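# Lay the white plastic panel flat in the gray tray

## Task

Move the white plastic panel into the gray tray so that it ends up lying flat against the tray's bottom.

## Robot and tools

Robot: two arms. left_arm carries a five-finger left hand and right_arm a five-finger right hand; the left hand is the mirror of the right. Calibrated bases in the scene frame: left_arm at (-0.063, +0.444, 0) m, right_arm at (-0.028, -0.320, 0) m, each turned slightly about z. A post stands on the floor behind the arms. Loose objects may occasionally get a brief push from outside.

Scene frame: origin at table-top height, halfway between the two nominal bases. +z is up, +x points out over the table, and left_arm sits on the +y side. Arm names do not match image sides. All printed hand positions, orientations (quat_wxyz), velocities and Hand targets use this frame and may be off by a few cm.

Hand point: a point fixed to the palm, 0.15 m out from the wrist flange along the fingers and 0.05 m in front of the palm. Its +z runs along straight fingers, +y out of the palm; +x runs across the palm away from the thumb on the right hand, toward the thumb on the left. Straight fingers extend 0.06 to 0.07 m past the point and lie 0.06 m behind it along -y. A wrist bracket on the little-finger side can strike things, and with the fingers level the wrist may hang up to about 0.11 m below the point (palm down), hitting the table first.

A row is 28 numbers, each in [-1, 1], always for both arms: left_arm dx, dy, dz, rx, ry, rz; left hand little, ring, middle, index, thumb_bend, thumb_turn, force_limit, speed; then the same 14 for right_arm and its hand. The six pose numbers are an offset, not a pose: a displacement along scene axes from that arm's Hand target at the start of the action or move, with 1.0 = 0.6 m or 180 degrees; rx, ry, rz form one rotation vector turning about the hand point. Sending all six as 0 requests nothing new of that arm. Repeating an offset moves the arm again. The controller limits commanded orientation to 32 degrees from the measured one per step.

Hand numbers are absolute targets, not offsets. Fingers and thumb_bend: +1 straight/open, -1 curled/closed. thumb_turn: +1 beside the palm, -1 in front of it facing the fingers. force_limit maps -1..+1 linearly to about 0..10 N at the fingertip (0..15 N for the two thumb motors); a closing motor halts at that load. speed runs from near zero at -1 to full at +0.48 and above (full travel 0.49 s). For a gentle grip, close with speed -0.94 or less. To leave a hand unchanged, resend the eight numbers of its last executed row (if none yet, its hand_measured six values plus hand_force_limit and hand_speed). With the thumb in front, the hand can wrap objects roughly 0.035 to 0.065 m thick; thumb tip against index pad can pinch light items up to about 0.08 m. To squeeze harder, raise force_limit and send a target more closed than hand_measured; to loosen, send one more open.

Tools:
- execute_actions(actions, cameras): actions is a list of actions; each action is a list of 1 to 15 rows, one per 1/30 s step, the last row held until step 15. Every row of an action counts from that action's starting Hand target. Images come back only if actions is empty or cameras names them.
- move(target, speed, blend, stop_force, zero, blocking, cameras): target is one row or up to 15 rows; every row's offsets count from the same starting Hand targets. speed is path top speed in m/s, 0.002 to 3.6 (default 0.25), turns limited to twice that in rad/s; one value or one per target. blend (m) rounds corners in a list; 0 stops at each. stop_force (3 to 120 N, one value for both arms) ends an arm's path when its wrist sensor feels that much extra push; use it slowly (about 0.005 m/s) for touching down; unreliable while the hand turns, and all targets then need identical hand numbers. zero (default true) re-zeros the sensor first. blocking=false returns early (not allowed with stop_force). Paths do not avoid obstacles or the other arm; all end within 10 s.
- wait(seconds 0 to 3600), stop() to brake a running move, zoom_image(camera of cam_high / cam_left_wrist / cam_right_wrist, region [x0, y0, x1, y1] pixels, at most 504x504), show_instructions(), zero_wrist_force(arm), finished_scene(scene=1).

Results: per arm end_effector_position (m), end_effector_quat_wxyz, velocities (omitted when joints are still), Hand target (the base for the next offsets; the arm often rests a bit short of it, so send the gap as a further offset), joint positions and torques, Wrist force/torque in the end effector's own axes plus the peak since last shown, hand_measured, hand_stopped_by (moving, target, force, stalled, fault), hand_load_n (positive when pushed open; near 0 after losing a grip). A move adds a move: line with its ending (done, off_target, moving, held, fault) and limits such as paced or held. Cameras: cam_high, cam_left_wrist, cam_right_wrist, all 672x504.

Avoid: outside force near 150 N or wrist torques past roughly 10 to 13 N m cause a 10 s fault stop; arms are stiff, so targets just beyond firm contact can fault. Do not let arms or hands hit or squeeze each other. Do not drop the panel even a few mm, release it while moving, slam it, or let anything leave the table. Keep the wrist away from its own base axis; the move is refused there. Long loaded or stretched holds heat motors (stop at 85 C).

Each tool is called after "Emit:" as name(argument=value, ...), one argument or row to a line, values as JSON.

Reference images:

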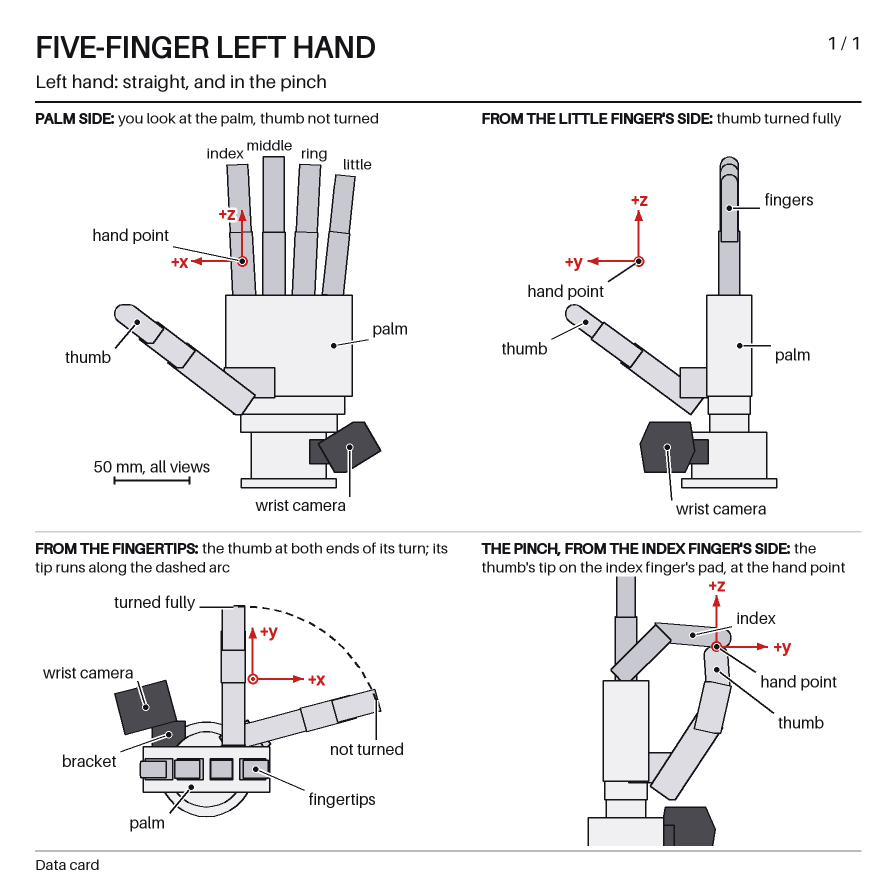

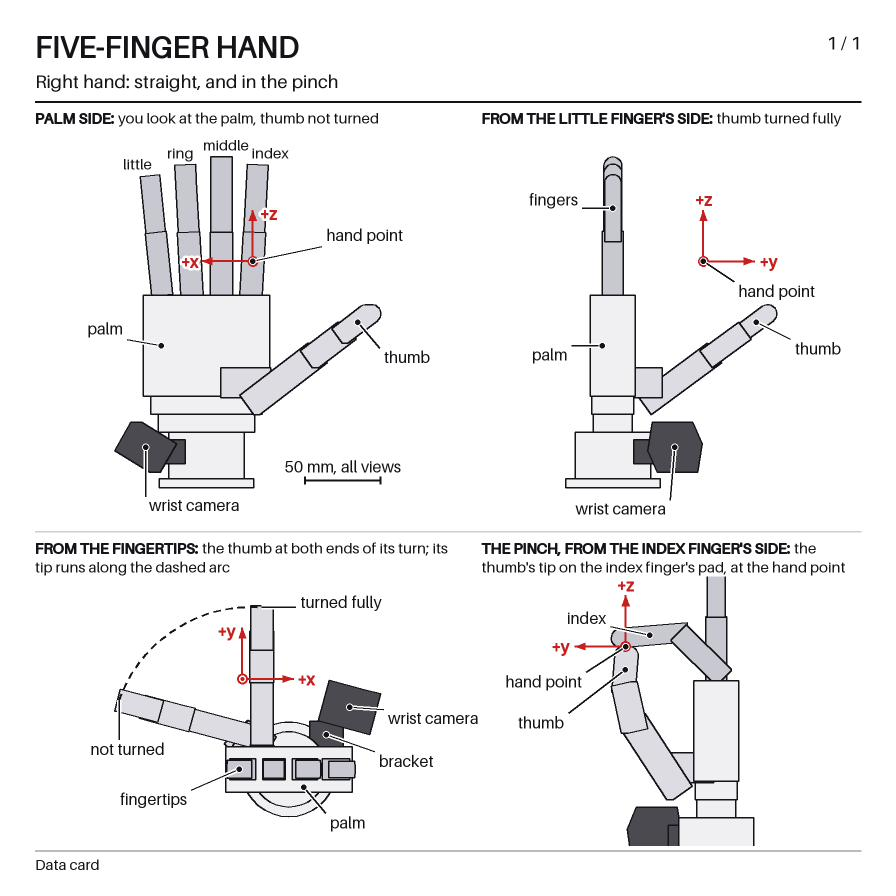

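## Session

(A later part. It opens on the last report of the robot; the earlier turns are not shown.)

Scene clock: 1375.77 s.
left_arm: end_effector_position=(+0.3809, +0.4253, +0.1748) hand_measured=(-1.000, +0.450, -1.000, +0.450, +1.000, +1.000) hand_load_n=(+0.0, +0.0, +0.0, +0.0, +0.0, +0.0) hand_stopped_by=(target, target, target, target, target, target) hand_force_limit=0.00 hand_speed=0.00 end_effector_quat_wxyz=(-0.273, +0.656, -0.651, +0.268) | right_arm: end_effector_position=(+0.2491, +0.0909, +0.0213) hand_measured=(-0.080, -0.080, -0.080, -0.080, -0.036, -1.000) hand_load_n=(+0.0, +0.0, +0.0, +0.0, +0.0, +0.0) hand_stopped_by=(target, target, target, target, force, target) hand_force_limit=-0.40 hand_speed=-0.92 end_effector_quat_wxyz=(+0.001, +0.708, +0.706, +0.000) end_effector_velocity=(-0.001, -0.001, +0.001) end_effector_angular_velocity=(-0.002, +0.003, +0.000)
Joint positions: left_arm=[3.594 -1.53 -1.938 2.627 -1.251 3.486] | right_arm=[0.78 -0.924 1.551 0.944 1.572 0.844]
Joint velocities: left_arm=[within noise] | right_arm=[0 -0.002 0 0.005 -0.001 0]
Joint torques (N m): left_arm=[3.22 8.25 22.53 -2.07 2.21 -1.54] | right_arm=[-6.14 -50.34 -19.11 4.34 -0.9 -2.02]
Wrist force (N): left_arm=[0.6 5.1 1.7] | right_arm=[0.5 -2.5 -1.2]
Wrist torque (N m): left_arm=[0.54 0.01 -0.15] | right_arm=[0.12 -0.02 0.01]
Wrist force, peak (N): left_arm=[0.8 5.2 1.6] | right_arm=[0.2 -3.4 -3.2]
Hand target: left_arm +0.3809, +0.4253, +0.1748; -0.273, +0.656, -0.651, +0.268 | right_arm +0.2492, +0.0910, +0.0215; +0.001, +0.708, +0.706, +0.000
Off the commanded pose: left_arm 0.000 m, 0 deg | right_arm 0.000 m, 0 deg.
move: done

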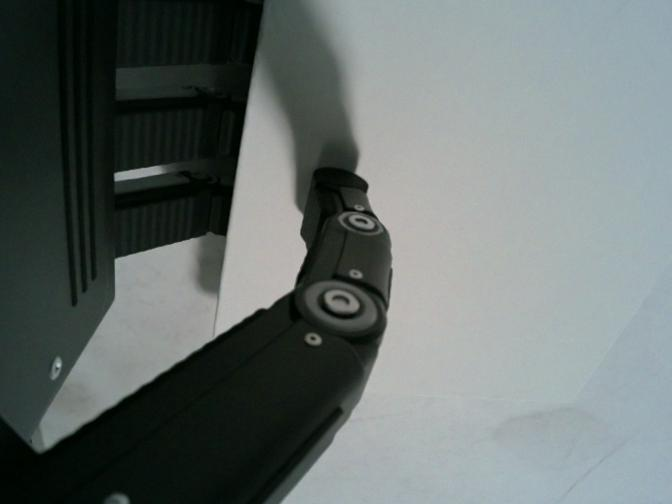

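Emit:
move(
  target=[0, 0, 0, 0, 0, 0, -1, 0.45, -1, 0.45, 1, 1, 0, 0, 0,0,0.0033,0,0,0, -0.08, -0.08, -0.08, -0.08, -0.4, -1, -0.4, -0.92],
  speed=0.02,
)

Emit:
move(
  target=[0, 0, 0, 0, 0, 0, -1, 0.45, -1, 0.45, 1, 1, 0, 0, 0,0,0,0,0,0, -0.08, -0.08, -0.08, -0.08, -0.45, -1, -0.25, -0.93],
  speed=0.02,
  cameras=["cam_right_wrist"],
)

Scene clock: 1385.40 s.
left_arm: end_effector_position=(+0.3809, +0.4253, +0.1748) hand_measured=(-1.000, +0.450, -1.000, +0.450, +1.000, +1.000) hand_load_n=(+0.0, +0.0, +0.0, +0.0, +0.0, -0.5) hand_stopped_by=(target, target, target, target, target, target) hand_force_limit=0.00 hand_speed=0.00 end_effector_quat_wxyz=(-0.273, +0.656, -0.651, +0.268) | right_arm: end_effector_position=(+0.2492, +0.0910, +0.0236) hand_measured=(-0.080, -0.080, -0.080, -0.080, -0.036, -1.000) hand_load_n=(+0.0, +1.0, +0.0, +0.0, +0.0, +0.0) hand_stopped_by=(target, target, target, target, force, target) hand_force_limit=-0.40 hand_speed=-0.92 end_effector_quat_wxyz=(+0.001, +0.708, +0.706, +0.000)
Joint positions: left_arm=[3.594 -1.53 -1.938 2.627 -1.251 3.486] | right_arm=[0.78 -0.927 1.549 0.949 1.572 0.844]
Joint torques (N m): left_arm=[3.74 6.46 22.35 -1.94 1.83 -1.69] | right_arm=[-4.83 -25.12 -10.5 0.24 0.66 -1.34]
Wrist force (N): left_arm=[0.7 5.2 1.6] | right_arm=[0.2 0.4 1.6]
Wrist torque (N m): left_arm=[0.58 0.00 -0.15] | right_arm=[0.19 -0.07 0.08]
Wrist force, peak (N): left_arm=[0.6 5.3 1.5] | right_arm=[0.1 0.7 1.8]
Hand target: left_arm +0.3809, +0.4253, +0.1748; -0.273, +0.656, -0.651, +0.268 | right_arm +0.2492, +0.0910, +0.0235; +0.001, +0.708, +0.706, +0.000
Off the commanded pose: left_arm 0.000 m, 0 deg | right_arm 0.000 m, 0 deg.
move: done

Scene clock: 1387.23 s.
left_arm: end_effector_position=(+0.3809, +0.4253, +0.1748) hand_measured=(-1.000, +0.450, -1.000, +0.450, +1.000, +1.000) hand_load_n=(+0.0, +0.0, +0.0, +0.0, +0.0, +0.0) hand_stopped_by=(target, target, target, target, target, target) hand_force_limit=0.00 hand_speed=0.00 end_effector_quat_wxyz=(-0.273, +0.656, -0.651, +0.268) | right_arm: end_effector_position=(+0.2492, +0.0910, +0.0235) hand_measured=(-0.080, -0.080, -0.080, -0.080, -0.196, -1.000) hand_load_n=(+0.5, +2.0, +1.5, +3.5, +5.5, +0.5) hand_stopped_by=(target, target, target, target, force, target) hand_force_limit=-0.25 hand_speed=-0.93 end_effector_quat_wxyz=(+0.001, +0.708, +0.706, +0.000)
Joint positions: left_arm=[3.594 -1.53 -1.938 2.627 -1.251 3.486] | right_arm=[0.78 -0.927 1.549 0.949 1.572 0.844]
Joint torques (N m): left_arm=[2.66 7.29 22.95 -1.8 1.96 -1.84] | right_arm=[-4.7 -26.05 -6.32 0.5 -1.38 -1.04]
Wrist force (N): left_arm=[0.6 5.0 1.5] | right_arm=[0.0 0.1 1.9]
Wrist torque (N m): left_arm=[0.55 0.00 -0.15] | right_arm=[0.17 -0.05 0.05]
Wrist force, peak (N): left_arm=[0.8 5.1 1.8] | right_arm=[-0.1 0.3 2.2]
Hand target: left_arm +0.3809, +0.4253, +0.1748; -0.273, +0.656, -0.651, +0.268 | right_arm +0.2492, +0.0910, +0.0235; +0.001, +0.708, +0.706, +0.000
Off the commanded pose: left_arm 0.000 m, 0 deg | right_arm 0.000 m, 0 deg.
move: done

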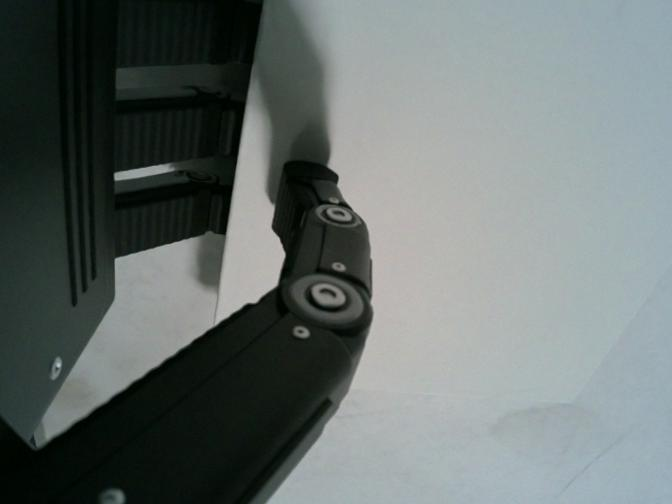

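Emit:
zoom_image(
  camera="cam_high",
  region=[360, 190, 430, 260],
)

Emit:
zoom_image(
  camera="cam_high",
  region=[420, 190, 490, 260],
)

Emit:
zoom_image(
  camera="cam_high",
  region=[360, 240, 430, 310],
)

Emit:
zoom_image(
  camera="cam_high",
  region=[420, 240, 490, 310],
)

This scene's latest camera images include none from cam_high. They are from: cam_right_wrist. cam_high's image comes with the result of a call that names it in "cameras".

This scene's latest camera images include none from cam_high. They are from: cam_right_wrist. cam_high's image comes with the result of a call that names it in "cameras".

This scene's latest camera images include none from cam_high. They are from: cam_right_wrist. cam_high's image comes with the result of a call that names it in "cameras".

This scene's latest camera images include none from cam_high. They are from: cam_right_wrist. cam_high's image comes with the result of a call that names it in "cameras".

Emit:
move(
  target=[0, 0, 0, 0, 0, 0, -1, 0.45, -1, 0.45, 1, 1, 0, 0, 0,-0.05,0.2,0,0,0, -0.08, -0.08, -0.08, -0.08, -0.45, -1, -0.25, -0.93],
  speed=0.1,
  cameras=["all"],
)

Emit:
zoom_image(
  camera="cam_high",
  region=[360, 190, 430, 260],
)

Emit:
zoom_image(
  camera="cam_high",
  region=[420, 190, 490, 260],
)

Emit:
zoom_image(
  camera="cam_high",
  region=[360, 240, 430, 310],
)

Emit:
zoom_image(
  camera="cam_high",
  region=[420, 240, 490, 310],
)

Scene clock: 1416.43 s.
left_arm: end_effector_position=(+0.3809, +0.4253, +0.1748) hand_measured=(-1.000, +0.450, -1.000, +0.450, +1.000, +1.000) hand_load_n=(+0.0, +0.0, +0.0, +0.0, +0.0, +0.0) hand_stopped_by=(target, target, target, target, target, target) hand_force_limit=0.00 hand_speed=0.00 end_effector_quat_wxyz=(-0.273, +0.656, -0.651, +0.268) | right_arm: end_effector_position=(+0.2493, +0.0610, +0.1435) hand_measured=(-0.080, -0.080, -0.080, -0.080, -0.196, -1.000) hand_load_n=(+0.5, +2.0, +1.5, +3.5, +5.0, +0.5) hand_stopped_by=(target, target, target, target, force, target) hand_force_limit=-0.25 hand_speed=-0.93 end_effector_quat_wxyz=(+0.001, +0.708, +0.706, +0.000)
Joint positions: left_arm=[3.594 -1.53 -1.938 2.627 -1.251 3.486] | right_arm=[0.735 -1.123 1.519 1.174 1.572 0.8]
Joint torques (N m): left_arm=[3.47 7.32 23.5 -1.99 1.79 -2.03] | right_arm=[7.8 -28 -8.15 2.3 0.04 1.98]
Wrist force (N): left_arm=[0.8 5.0 1.5] | right_arm=[0.4 0.2 1.5]
Wrist torque (N m): left_arm=[0.54 -0.01 -0.14] | right_arm=[0.15 -0.08 0.08]
Wrist force, peak (N): left_arm=[0.6 5.2 1.7] | right_arm=[0.6 0.3 3.0]
Hand target: left_arm +0.3809, +0.4253, +0.1748; -0.273, +0.656, -0.651, +0.268 | right_arm +0.2492, +0.0610, +0.1435; +0.001, +0.708, +0.706, +0.000
Off the commanded pose: left_arm 0.000 m, 0 deg | right_arm 0.000 m, 0 deg.
move: done

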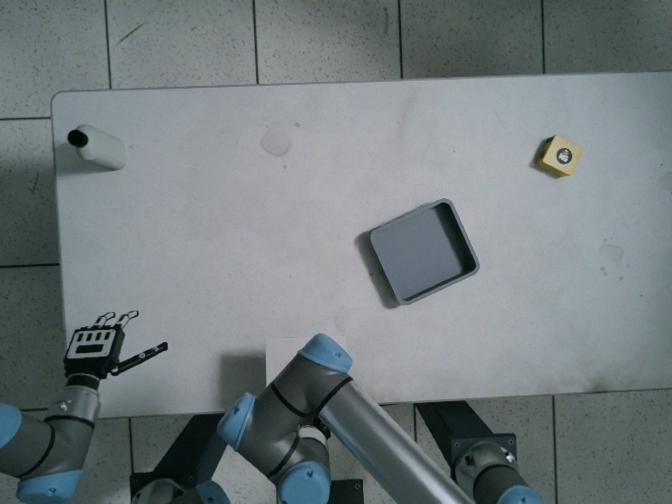

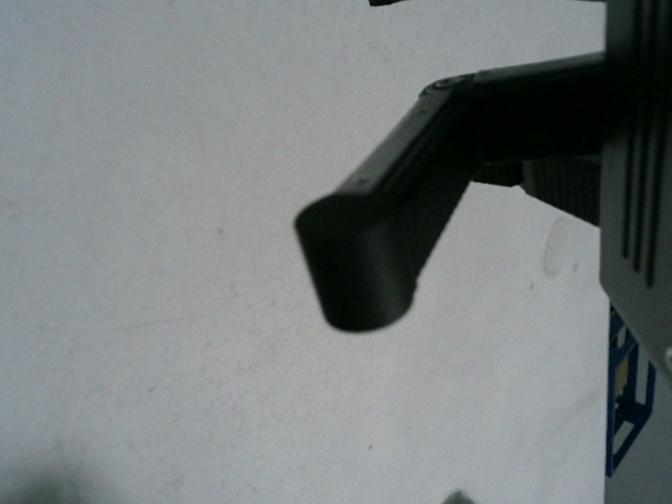

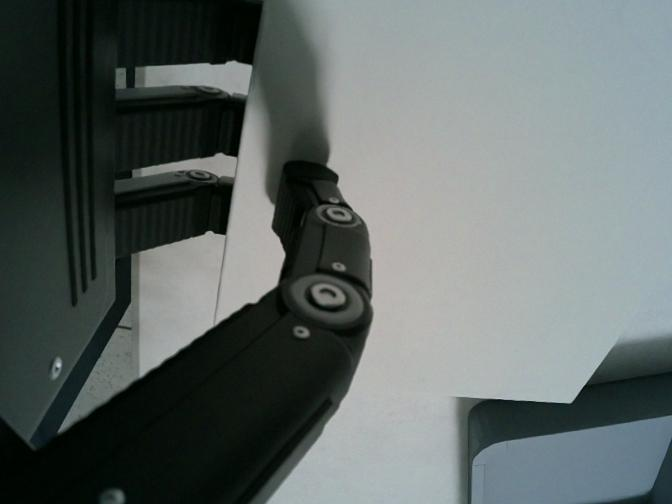

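Scaled by 7.200 from the camera's image (finer frame: 960x720).

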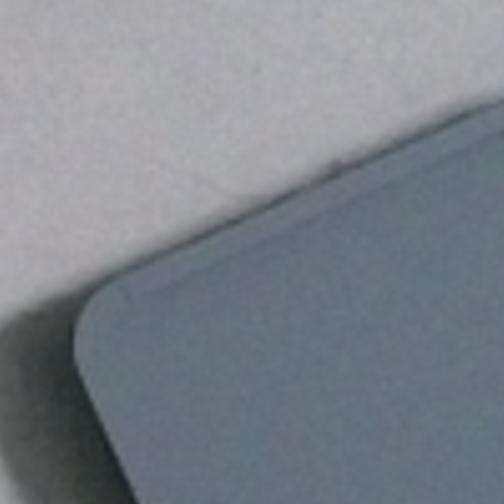

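Scaled by 7.200 from the camera's image (finer frame: 960x720).

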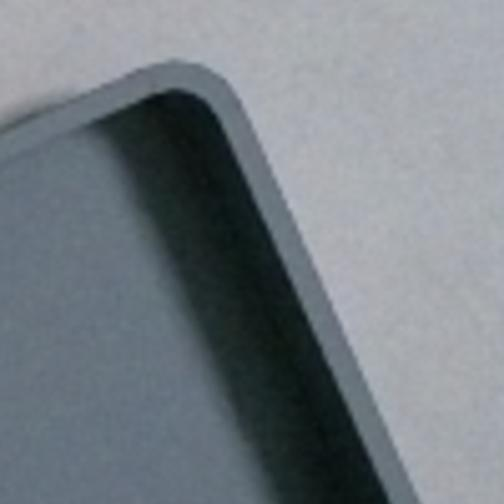

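Scaled by 7.200 from the camera's image (finer frame: 960x720).

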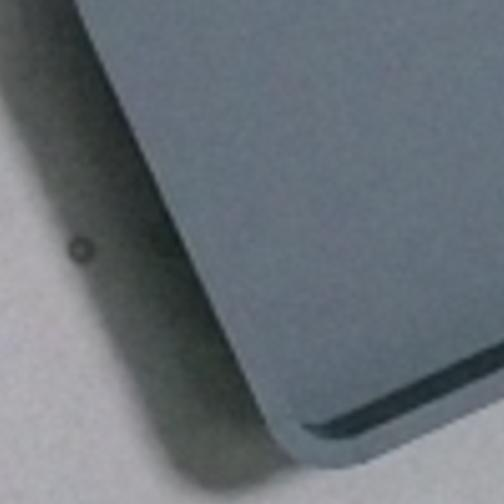

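Scaled by 7.200 from the camera's image (finer frame: 960x720).

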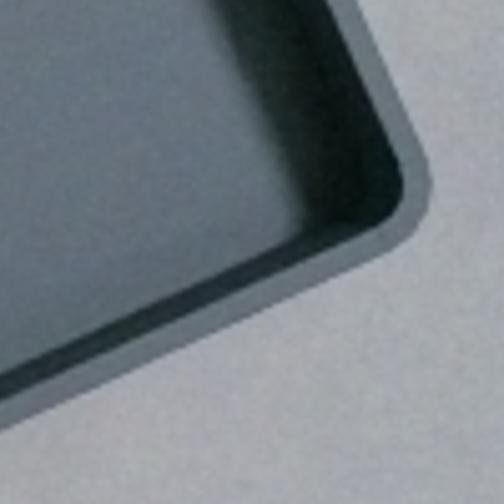

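Emit:
move(
  target=[0, 0, 0, 0, 0, 0, -1, 0.45, -1, 0.45, 1, 1, 0, 0, 0.4158,-0.4735,0,0,0,0.1272, -0.08, -0.08, -0.08, -0.08, -0.45, -1, -0.25, -0.93],
  speed=0.15,
  cameras=["cam_high", "cam_right_wrist"],
)

Emit:
zoom_image(
  camera="cam_high",
  region=[350, 180, 510, 320],
)

Scene clock: 1521.83 s.
left_arm: end_effector_position=(+0.3809, +0.4253, +0.1748) hand_measured=(-1.000, +0.450, -1.000, +0.450, +1.000, +1.000) hand_load_n=(+0.0, +0.0, +0.0, +0.0, +0.0, +0.0) hand_stopped_by=(target, target, target, target, target, target) hand_force_limit=0.00 hand_speed=0.00 end_effector_quat_wxyz=(-0.273, +0.656, -0.651, +0.268) | right_arm: end_effector_position=(+0.4986, -0.2231, +0.1434) hand_measured=(-0.080, -0.080, -0.080, -0.080, -0.196, -1.000) hand_load_n=(+0.5, +2.0, +1.0, +3.5, +5.5, +0.5) hand_stopped_by=(target, target, target, target, force, target) hand_force_limit=-0.25 hand_speed=-0.93 end_effector_quat_wxyz=(+0.001, +0.554, +0.833, +0.000) end_effector_velocity=(+0.000, +0.000, -0.001) end_effector_angular_velocity=(+0.001, +0.002, +0.003)
Joint positions: left_arm=[3.594 -1.53 -1.938 2.627 -1.251 3.486] | right_arm=[-0.13 -1.114 1.506 1.177 1.571 -0.465]
Joint velocities: left_arm=[within noise] | right_arm=[-0.001 0.002 0.001 0 -0.001 -0.005]
Joint torques (N m): left_arm=[2.13 7.24 22.17 -1.65 1.59 -2.01] | right_arm=[-9.13 -43.73 -21.26 0.2 -0.85 -2.15]
Wrist force (N): left_arm=[0.6 4.9 1.6] | right_arm=[-0.1 0.3 1.9]
Wrist torque (N m): left_arm=[0.52 0.01 -0.15] | right_arm=[0.14 -0.01 0.02]
Wrist force, peak (N): left_arm=[0.5 5.4 1.7] | right_arm=[-2.4 -0.6 1.8]
Hand target: left_arm +0.3809, +0.4253, +0.1748; -0.273, +0.656, -0.651, +0.268 | right_arm +0.4987, -0.2231, +0.1435; +0.001, +0.554, +0.833, +0.000
Off the commanded pose: left_arm 0.000 m, 0 deg | right_arm 0.000 m, 0 deg.
move: done

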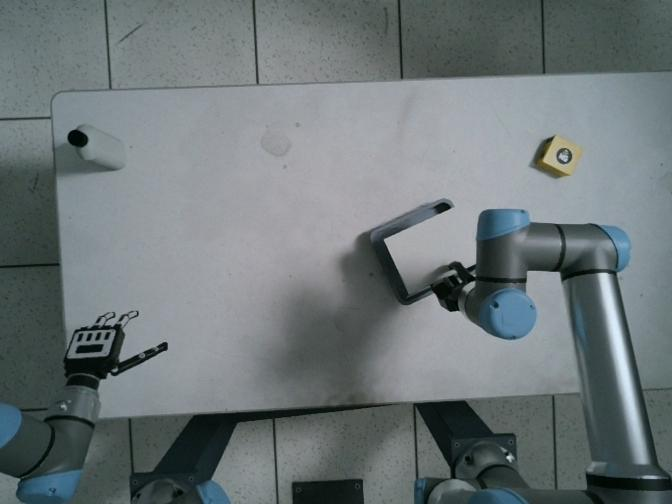

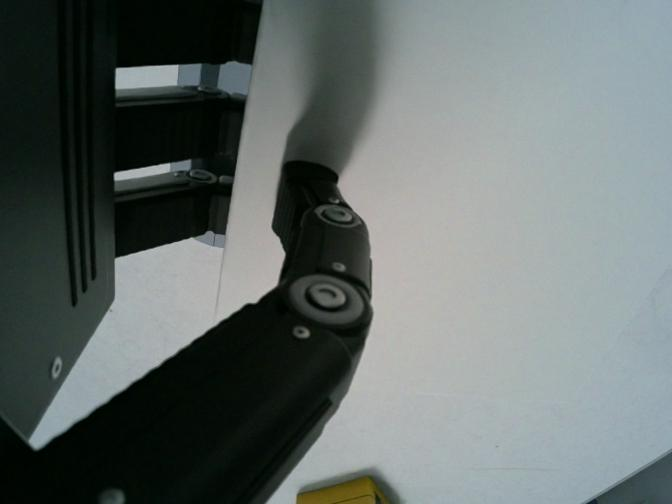

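Scaled by 3.150 from the camera's image (finer frame: 960x720).

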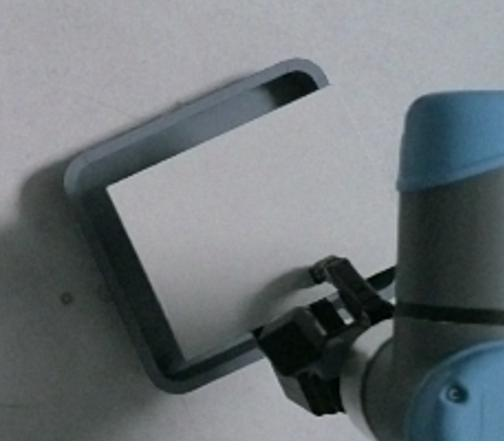

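Emit:
zoom_image(
  camera="cam_high",
  region=[430, 190, 500, 260],
)

Emit:
zoom_image(
  camera="cam_high",
  region=[365, 225, 435, 310],
)

Scaled by 7.200 from the camera's image (finer frame: 960x720).

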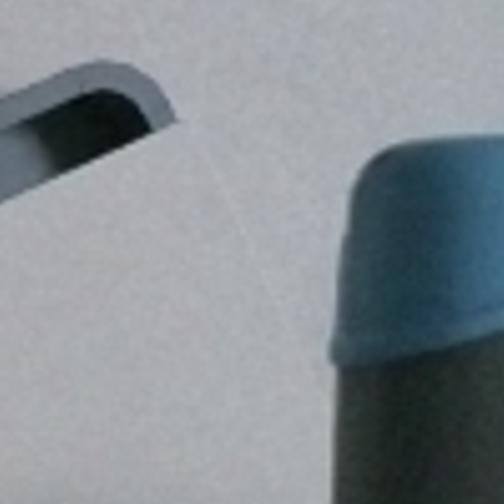

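Scaled by 5.929 from the camera's image (finer frame: 960x720).

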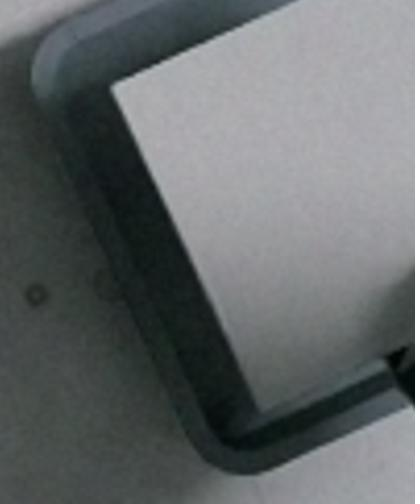

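Emit:
move(
  target=[0, 0, 0, 0, 0, 0, -1, 0.45, -1, 0.45, 1, 1, 0, 0, 0.0302,0.023,-0.0442,-0.0259,0.0614,0, -0.08, -0.08, -0.08, -0.08, -0.45, -1, -0.25, -0.93],
  speed=0.06,
  cameras=["cam_high", "cam_right_wrist"],
)

Emit:
zoom_image(
  camera="cam_high",
  region=[430, 190, 500, 260],
)

Emit:
zoom_image(
  camera="cam_high",
  region=[365, 195, 465, 310],
)

Scene clock: 1641.93 s.
left_arm: end_effector_position=(+0.3809, +0.4253, +0.1748) hand_measured=(-1.000, +0.450, -1.000, +0.450, +1.000, +1.000) hand_load_n=(+0.0, +0.0, +0.0, +0.0, -0.5, -0.5) hand_stopped_by=(target, target, target, target, target, target) hand_force_limit=0.00 hand_speed=0.00 end_effector_quat_wxyz=(-0.273, +0.656, -0.651, +0.268) | right_arm: end_effector_position=(+0.5168, -0.2093, +0.1169) hand_measured=(-0.080, -0.080, -0.080, -0.080, -0.196, -1.000) hand_load_n=(+0.5, +2.5, +1.0, +3.5, +5.0, +0.5) hand_stopped_by=(target, target, target, target, force, target) hand_force_limit=-0.25 hand_speed=-0.93 end_effector_quat_wxyz=(-0.057, +0.551, +0.828, -0.087)
Joint positions: left_arm=[3.594 -1.53 -1.938 2.627 -1.251 3.486] | right_arm=[-0.055 -0.914 1.289 1.388 1.651 -0.383]
Joint torques (N m): left_arm=[3.04 7.31 21.35 -1.56 1.42 -2.02] | right_arm=[-8.38 -54.2 -8.64 0.7 -1.37 -2.11]
Wrist force (N): left_arm=[0.9 5.2 1.6] | right_arm=[0.0 1.1 1.3]
Wrist torque (N m): left_arm=[0.56 -0.03 -0.14] | right_arm=[0.37 -0.03 -0.02]
Wrist force, peak (N): left_arm=[0.9 5.3 1.8] | right_arm=[-0.1 1.4 1.6]
Hand target: left_arm +0.3809, +0.4253, +0.1748; -0.273, +0.656, -0.651, +0.268 | right_arm +0.5168, -0.2093, +0.1170; -0.057, +0.551, +0.828, -0.087
Off the commanded pose: left_arm 0.000 m, 0 deg | right_arm 0.000 m, 0 deg.
move: done

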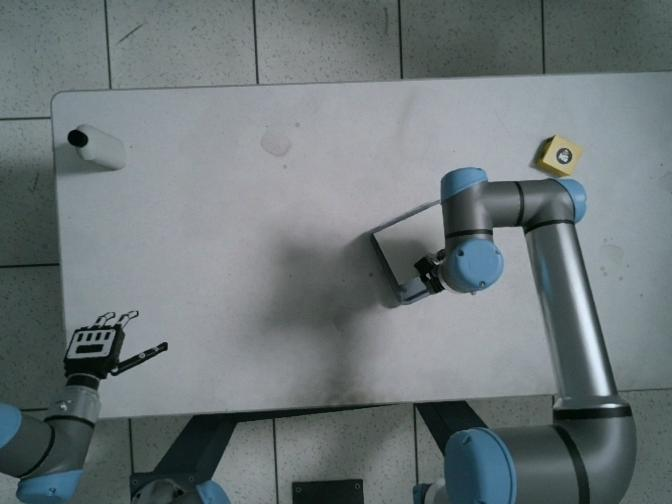

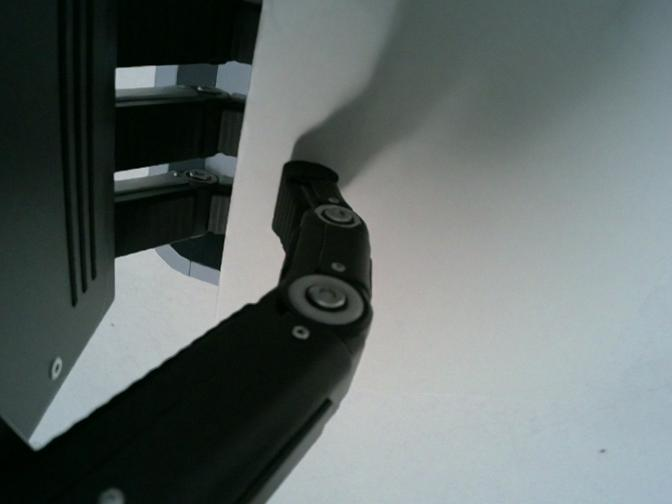

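Scaled by 7.200 from the camera's image (finer frame: 960x720).

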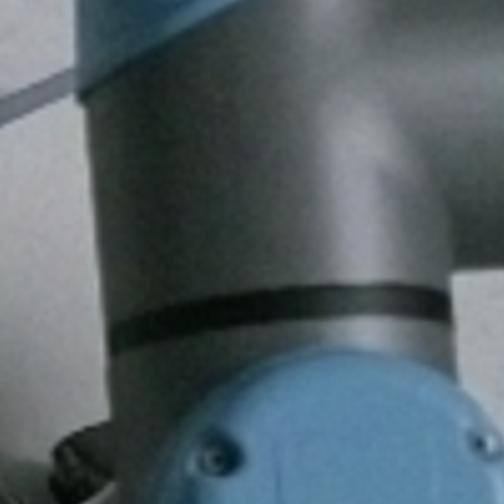

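Scaled by 4.383 from the camera's image (finer frame: 960x720).

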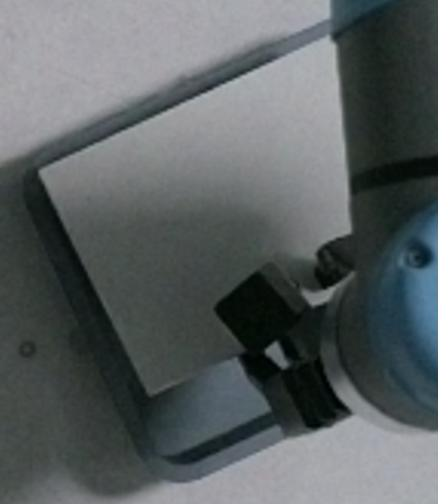

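Emit:
move(
  target=[0, 0, 0, 0, 0, 0, -1, 0.45, -1, 0.45, 1, 1, 0, 0, 0.0022,-0.0053,0,0,0,0.0056, -0.08, -0.08, -0.08, -0.08, -0.45, -1, -0.25, -0.93],
  speed=0.03,
)

Emit:
move(
  target=[0, 0, 0, 0, 0, 0, -1, 0.45, -1, 0.45, 1, 1, 0, 0, 0,0,-0.055,0,0,0, -0.08, -0.08, -0.08, -0.08, -0.45, -1, -0.25, -0.93],
  speed=0.025,
  stop_force=4,
  cameras=["cam_high", "cam_right_wrist"],
)

Emit:
zoom_image(
  camera="cam_high",
  region=[365, 195, 465, 310],
)

Scene clock: 1657.57 s.
left_arm: end_effector_position=(+0.3809, +0.4253, +0.1748) hand_measured=(-1.000, +0.450, -1.000, +0.450, +1.000, +1.000) hand_load_n=(+0.0, +0.0, +0.0, +0.0, +0.0, +0.0) hand_stopped_by=(target, target, target, target, target, target) hand_force_limit=0.00 hand_speed=0.00 end_effector_quat_wxyz=(-0.273, +0.656, -0.651, +0.268) | right_arm: end_effector_position=(+0.5181, -0.2126, +0.1170) hand_measured=(-0.080, -0.080, -0.080, -0.080, -0.196, -1.000) hand_load_n=(+0.5, +2.0, +1.0, +3.5, +5.0, +0.5) hand_stopped_by=(target, target, target, target, force, target) hand_force_limit=-0.25 hand_speed=-0.93 end_effector_quat_wxyz=(-0.056, +0.543, +0.833, -0.087) end_effector_velocity=(+0.000, +0.000, +0.000) end_effector_angular_velocity=(-0.002, -0.001, -0.007)
Joint positions: left_arm=[3.594 -1.53 -1.938 2.627 -1.251 3.486] | right_arm=[-0.062 -0.914 1.289 1.386 1.656 -0.407]
Joint velocities: left_arm=[within noise] | right_arm=[0.001 0 -0.001 0 0.001 0.009]
Joint torques (N m): left_arm=[2.67 8.23 22.88 -1.59 1.39 -1.71] | right_arm=[6.21 -53.71 -24.92 1.22 -0.86 1.97]
Wrist force (N): left_arm=[0.7 5.2 1.9] | right_arm=[-0.2 0.9 1.7]
Wrist torque (N m): left_arm=[0.55 0.01 -0.15] | right_arm=[0.31 -0.01 0.07]
Wrist force, peak (N): left_arm=[0.7 5.4 1.9] | right_arm=[-0.1 0.8 1.9]
Hand target: left_arm +0.3809, +0.4253, +0.1748; -0.273, +0.656, -0.651, +0.268 | right_arm +0.5181, -0.2125, +0.1170; -0.056, +0.543, +0.833, -0.087
Off the commanded pose: left_arm 0.000 m, 0 deg | right_arm 0.000 m, 0 deg.
move: done

Scene clock: 1659.97 s.
left_arm: end_effector_position=(+0.3809, +0.4253, +0.1748) hand_measured=(-1.000, +0.450, -1.000, +0.450, +1.000, +1.000) hand_load_n=(+0.0, +0.0, +0.0, +0.0, +0.0, +0.0) hand_stopped_by=(target, target, target, target, target, target) hand_force_limit=0.00 hand_speed=0.00 end_effector_quat_wxyz=(-0.273, +0.656, -0.651, +0.268) | right_arm: end_effector_position=(+0.5181, -0.2125, +0.0840) hand_measured=(-0.080, -0.080, -0.080, -0.080, -0.196, -1.000) hand_load_n=(+0.5, +2.0, +1.5, +3.5, +5.0, +0.0) hand_stopped_by=(target, target, target, target, force, target) hand_force_limit=-0.25 hand_speed=-0.93 end_effector_quat_wxyz=(-0.056, +0.543, +0.833, -0.087)
Joint positions: left_arm=[3.594 -1.53 -1.938 2.627 -1.251 3.486] | right_arm=[-0.062 -0.882 1.325 1.318 1.655 -0.407]
Joint torques (N m): left_arm=[2.49 7.48 22.24 -1.57 1.38 -1.91] | right_arm=[7.61 -55.51 -25.07 5.15 -1.3 1.91]
Wrist force (N): left_arm=[0.8 5.3 1.5] | right_arm=[-0.1 0.7 1.1]
Wrist torque (N m): left_arm=[0.58 -0.02 -0.15] | right_arm=[0.30 -0.01 0.04]
Wrist force, peak (N): left_arm=[0.8 5.4 1.9] | right_arm=[0.0 1.0 1.9]
Hand target: left_arm +0.3809, +0.4253, +0.1748; -0.273, +0.656, -0.651, +0.268 | right_arm +0.5181, -0.2125, +0.0840; -0.056, +0.543, +0.833, -0.087
Off the commanded pose: left_arm 0.000 m, 0 deg | right_arm 0.000 m, 0 deg.
move: done

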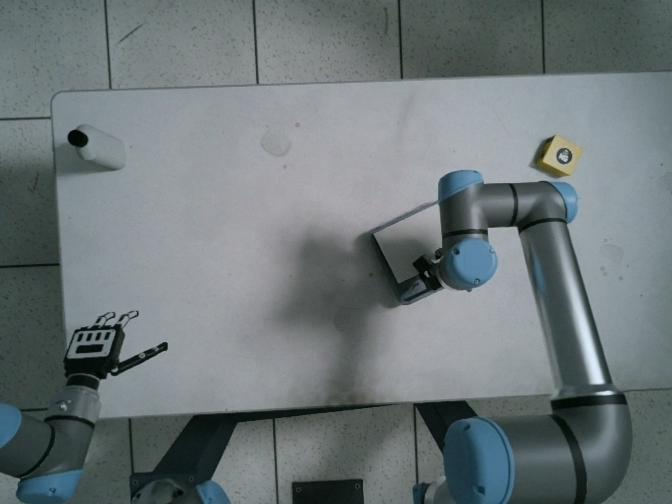

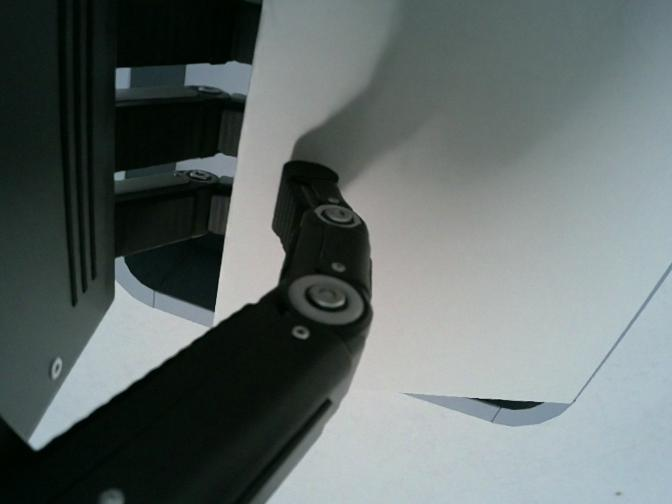

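Scaled by 4.383 from the camera's image (finer frame: 960x720).

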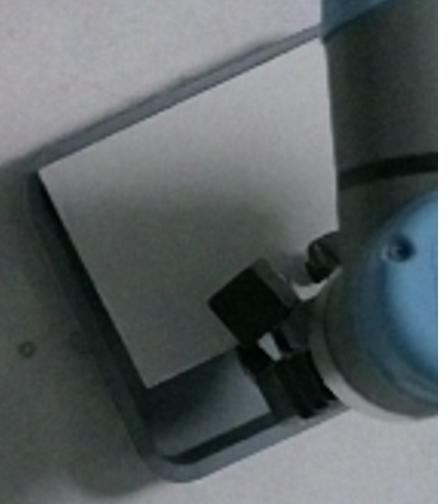

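Emit:
move(
  target=[0, 0, 0, 0, 0, 0, -1, 0.45, -1, 0.45, 1, 1, 0, 0, 0,0,-0.04,0,0,0, -0.08, -0.08, -0.08, -0.08, -0.45, -1, -0.25, -0.93],
  speed=0.02,
  stop_force=3,
  cameras=["cam_high", "cam_right_wrist"],
)

Emit:
zoom_image(
  camera="cam_high",
  region=[365, 195, 465, 310],
)

Scene clock: 1674.17 s.
left_arm: end_effector_position=(+0.3809, +0.4253, +0.1748) hand_measured=(-1.000, +0.450, -1.000, +0.450, +1.000, +1.000) hand_load_n=(+0.0, +0.0, +0.0, +0.0, +0.0, +0.0) hand_stopped_by=(target, target, target, target, target, target) hand_force_limit=0.00 hand_speed=0.00 end_effector_quat_wxyz=(-0.273, +0.656, -0.651, +0.268) | right_arm: end_effector_position=(+0.5181, -0.2125, +0.0734) hand_measured=(-0.080, -0.080, -0.080, -0.080, -0.196, -1.000) hand_load_n=(+0.5, +2.0, +2.0, +4.5, +3.0, +0.5) hand_stopped_by=(target, target, target, target, force, target) hand_force_limit=-0.25 hand_speed=-0.93 end_effector_quat_wxyz=(-0.056, +0.543, +0.833, -0.087)
Joint positions: left_arm=[3.594 -1.53 -1.938 2.627 -1.251 3.486] | right_arm=[-0.062 -0.871 1.335 1.297 1.655 -0.407]
Joint torques (N m): left_arm=[1.92 8.11 22.32 -1.67 1.3 -1.83] | right_arm=[6.37 -53.28 -23.36 1.36 -1.39 0.93]
Wrist force (N): left_arm=[0.7 5.2 1.6] | right_arm=[-0.7 1.0 -1.7]
Wrist torque (N m): left_arm=[0.57 0.00 -0.15] | right_arm=[0.09 0.06 0.06]
Wrist force, peak (N): left_arm=[0.6 5.5 1.8] | right_arm=[-0.8 1.5 -2.2]
Hand target: left_arm +0.3809, +0.4253, +0.1748; -0.273, +0.656, -0.651, +0.268 | right_arm +0.5181, -0.2125, +0.0734; -0.056, +0.543, +0.833, -0.087 (not the last commanded pose)
Off the commanded pose: left_arm 0.000 m, 0 deg | right_arm 0.013 m, 0 deg.
move: contact (right_arm)

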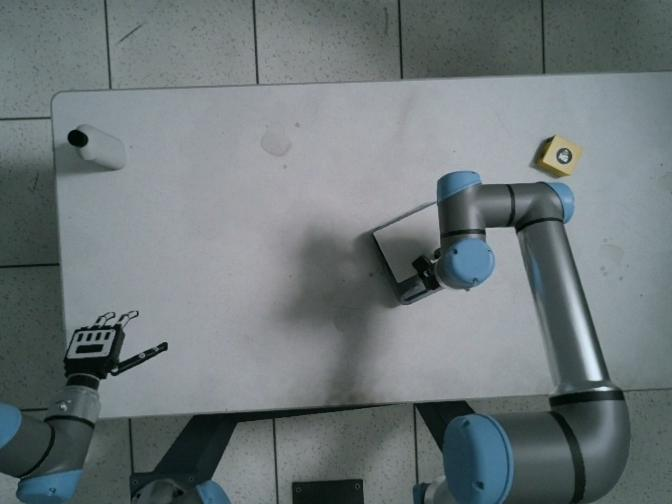

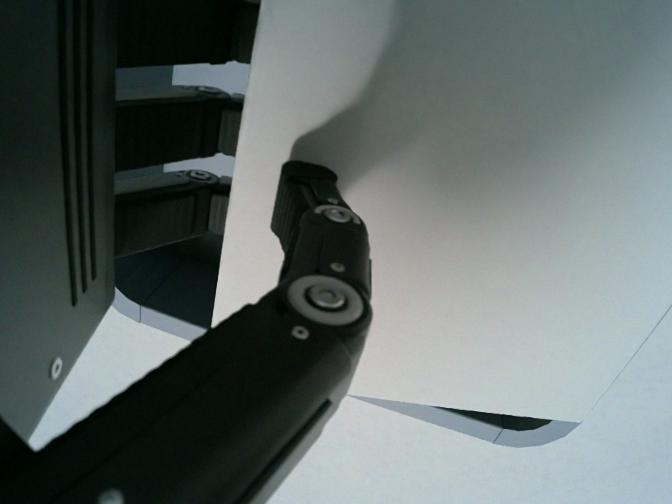

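Scaled by 4.383 from the camera's image (finer frame: 960x720).

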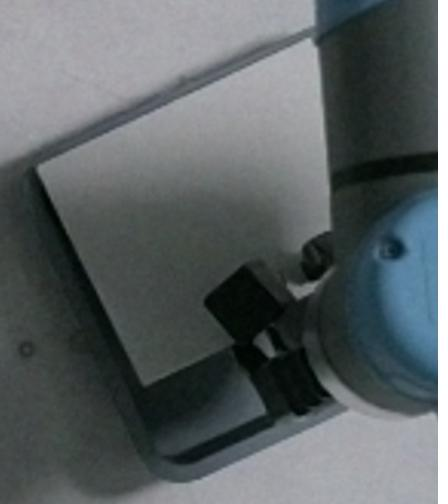

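Emit:
move(
  target=[
    [0, 0, 0, 0, 0, 0, -1, 0.45, -1, 0.45, 1, 1, 0, 0, 0,0,0.02,0,0,0, -0.08, -0.08, -0.08, -0.08, -0.45, -1, -0.25, -0.93],
    [0, 0, 0, 0, 0, 0, -1, 0.45, -1, 0.45, 1, 1, 0, 0, -0.0117,-0.0065,0.02,0,0,0, -0.08, -0.08, -0.08, -0.08, -0.45, -1, -0.25, -0.93],
  ],
  speed=0.03,
  blend=[0.002, 0],
  cameras=["cam_high", "cam_right_wrist"],
)

Emit:
zoom_image(
  camera="cam_high",
  region=[365, 195, 465, 310],
)

Emit:
zoom_image(
  camera="cam_right_wrist",
  region=[340, 230, 672, 504],
)

Scene clock: 1708.50 s.
left_arm: end_effector_position=(+0.3809, +0.4253, +0.1748) hand_measured=(-1.000, +0.450, -1.000, +0.450, +1.000, +1.000) hand_load_n=(+0.0, +0.0, +0.0, +0.0, +0.0, +0.0) hand_stopped_by=(target, target, target, target, target, target) hand_force_limit=0.00 hand_speed=0.00 end_effector_quat_wxyz=(-0.273, +0.656, -0.651, +0.268) | right_arm: end_effector_position=(+0.5112, -0.2165, +0.0855) hand_measured=(-0.080, -0.080, -0.080, -0.080, -0.196, -1.000) hand_load_n=(+0.5, +2.0, +1.0, +3.5, +5.0, +0.5) hand_stopped_by=(target, target, target, target, force, target) hand_force_limit=-0.25 hand_speed=-0.93 end_effector_quat_wxyz=(-0.056, +0.543, +0.833, -0.087)
Joint positions: left_arm=[3.594 -1.53 -1.938 2.627 -1.251 3.486] | right_arm=[-0.07 -0.902 1.354 1.307 1.657 -0.414]
Joint torques (N m): left_arm=[1.15 7.65 22.02 -1.54 1.13 -1.92] | right_arm=[8.3 -28.16 -24.34 5.25 0.37 1.85]
Wrist force (N): left_arm=[0.6 5.2 1.6] | right_arm=[-0.2 0.3 1.3]
Wrist torque (N m): left_arm=[0.57 0.01 -0.16] | right_arm=[0.19 0.00 0.03]
Wrist force, peak (N): left_arm=[0.9 5.4 1.8] | right_arm=[-0.5 1.4 -2.3]
Hand target: left_arm +0.3809, +0.4253, +0.1748; -0.273, +0.656, -0.651, +0.268 | right_arm +0.5111, -0.2164, +0.0854; -0.056, +0.543, +0.833, -0.087
Off the commanded pose: left_arm 0.000 m, 0 deg | right_arm 0.000 m, 0 deg.
move: done

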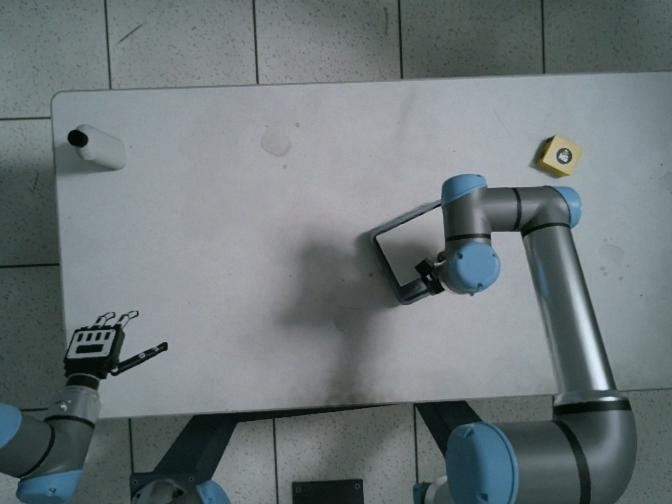

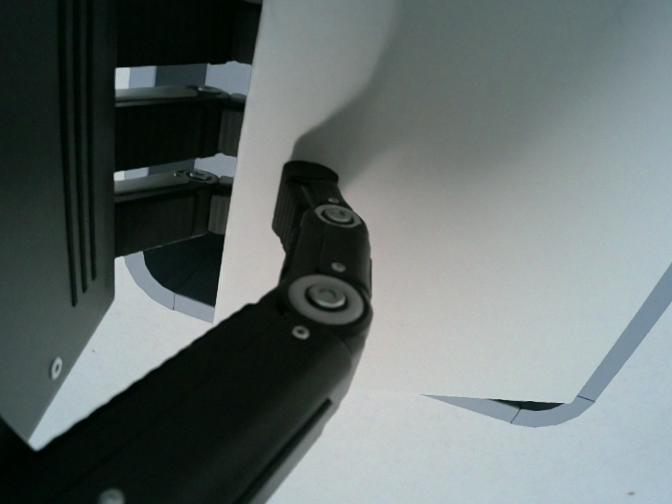

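Scaled by 4.383 from the camera's image (finer frame: 960x720).

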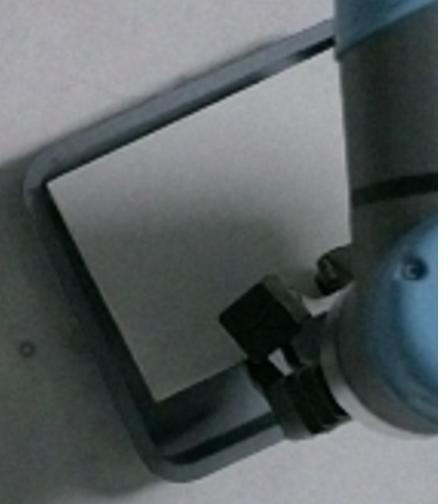

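Scaled by 1.518 from the camera's image (finer frame: 960x720).

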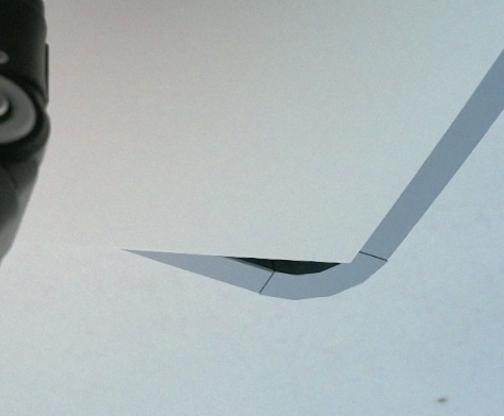

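Emit:
move(
  target=[0, 0, 0, 0, 0, 0, -1, 0.45, -1, 0.45, 1, 1, 0, 0, 0.0025,-0.0062,0,0,0,0, -0.08, -0.08, -0.08, -0.08, -0.45, -1, -0.25, -0.93],
  speed=0.03,
)

Emit:
move(
  target=[0, 0, 0, 0, 0, 0, -1, 0.45, -1, 0.45, 1, 1, 0, 0, 0,0,-0.045,0,0,0, -0.08, -0.08, -0.08, -0.08, -0.45, -1, -0.25, -0.93],
  speed=0.02,
  stop_force=3,
  cameras=["cam_high", "cam_right_wrist"],
)

Emit:
zoom_image(
  camera="cam_high",
  region=[365, 195, 465, 310],
)

Emit:
zoom_image(
  camera="cam_right_wrist",
  region=[340, 230, 672, 504],
)

Scene clock: 1741.03 s.
left_arm: end_effector_position=(+0.3809, +0.4253, +0.1748) hand_measured=(-1.000, +0.450, -1.000, +0.450, +1.000, +1.000) hand_load_n=(+0.5, +0.0, +0.0, +0.0, +0.0, +0.0) hand_stopped_by=(target, target, target, target, target, target) hand_force_limit=0.00 hand_speed=0.00 end_effector_quat_wxyz=(-0.273, +0.656, -0.651, +0.268) | right_arm: end_effector_position=(+0.5126, -0.2202, +0.0854) hand_measured=(-0.080, -0.080, -0.080, -0.080, -0.196, -1.000) hand_load_n=(+0.5, +2.5, +1.0, +3.5, +5.0, +0.5) hand_stopped_by=(target, target, target, target, force, target) hand_force_limit=-0.25 hand_speed=-0.93 end_effector_quat_wxyz=(-0.056, +0.543, +0.833, -0.087)
Joint positions: left_arm=[3.594 -1.53 -1.938 2.627 -1.251 3.486] | right_arm=[-0.077 -0.9 1.352 1.308 1.658 -0.421]
Joint torques (N m): left_arm=[1.34 8.93 21.83 -1.61 1.03 -1.83] | right_arm=[6.54 -38.61 -10.91 4.52 -0.6 1.94]
Wrist force (N): left_arm=[0.6 5.1 1.6] | right_arm=[0.2 0.4 1.4]
Wrist torque (N m): left_arm=[0.55 0.01 -0.16] | right_arm=[0.21 -0.04 0.06]
Wrist force, peak (N): left_arm=[0.5 5.5 1.8] | right_arm=[0.1 0.3 1.8]
Hand target: left_arm +0.3809, +0.4253, +0.1748; -0.273, +0.656, -0.651, +0.268 | right_arm +0.5126, -0.2201, +0.0854; -0.056, +0.543, +0.833, -0.087
Off the commanded pose: left_arm 0.000 m, 0 deg | right_arm 0.000 m, 0 deg.
move: done

Scene clock: 1743.50 s.
left_arm: end_effector_position=(+0.3809, +0.4253, +0.1748) hand_measured=(-1.000, +0.450, -1.000, +0.450, +1.000, +1.000) hand_load_n=(+0.0, +0.0, +0.0, +0.0, +0.0, -0.5) hand_stopped_by=(target, target, target, target, target, target) hand_force_limit=0.00 hand_speed=0.00 end_effector_quat_wxyz=(-0.273, +0.656, -0.651, +0.268) | right_arm: end_effector_position=(+0.5126, -0.2201, +0.0584) hand_measured=(-0.080, -0.080, -0.080, -0.080, -0.196, -1.000) hand_load_n=(+0.5, +2.0, +1.0, +3.5, +5.0, +0.5) hand_stopped_by=(target, target, target, target, force, target) hand_force_limit=-0.25 hand_speed=-0.93 end_effector_quat_wxyz=(-0.056, +0.543, +0.833, -0.087)
Joint positions: left_arm=[3.594 -1.53 -1.938 2.627 -1.251 3.486] | right_arm=[-0.077 -0.87 1.377 1.253 1.658 -0.421]
Joint torques (N m): left_arm=[0.88 8.67 22.2 -1.26 0.97 -1.94] | right_arm=[7.23 -55.14 -23.56 5.23 -1.39 1.42]
Wrist force (N): left_arm=[0.6 5.1 1.8] | right_arm=[-0.3 0.2 1.4]
Wrist torque (N m): left_arm=[0.53 0.01 -0.16] | right_arm=[0.16 0.03 0.02]
Wrist force, peak (N): left_arm=[0.6 5.5 1.8] | right_arm=[-0.4 0.2 2.0]
Hand target: left_arm +0.3809, +0.4253, +0.1748; -0.273, +0.656, -0.651, +0.268 | right_arm +0.5126, -0.2201, +0.0584; -0.056, +0.543, +0.833, -0.087
Off the commanded pose: left_arm 0.000 m, 0 deg | right_arm 0.000 m, 0 deg.
move: done

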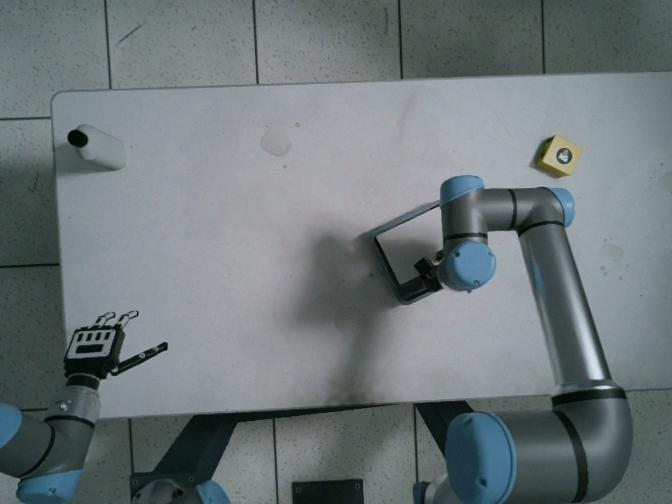

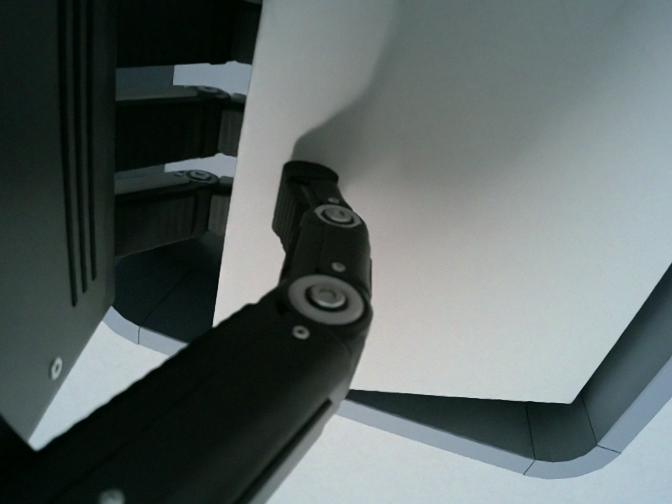

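Scaled by 4.383 from the camera's image (finer frame: 960x720).

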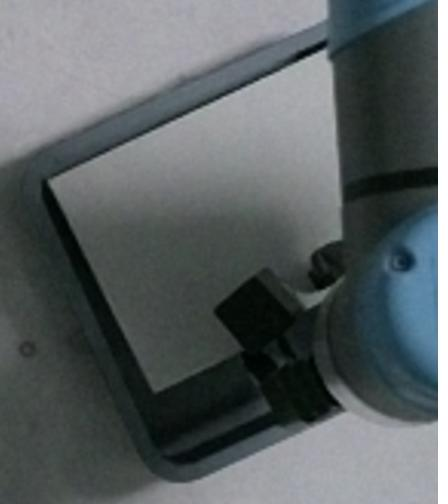

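Scaled by 1.518 from the camera's image (finer frame: 960x720).

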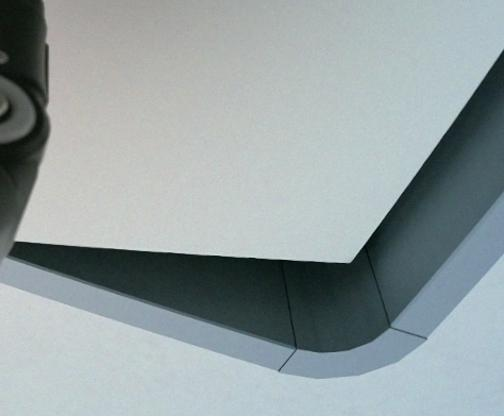

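Emit:
zoom_image(
  camera="cam_high",
  region=[370, 195, 445, 250],
)

Scaled by 6.720 from the camera's image (finer frame: 960x720).

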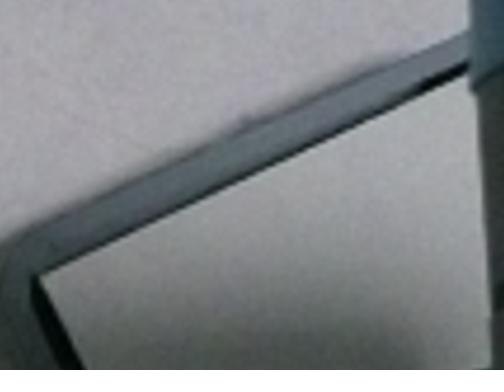

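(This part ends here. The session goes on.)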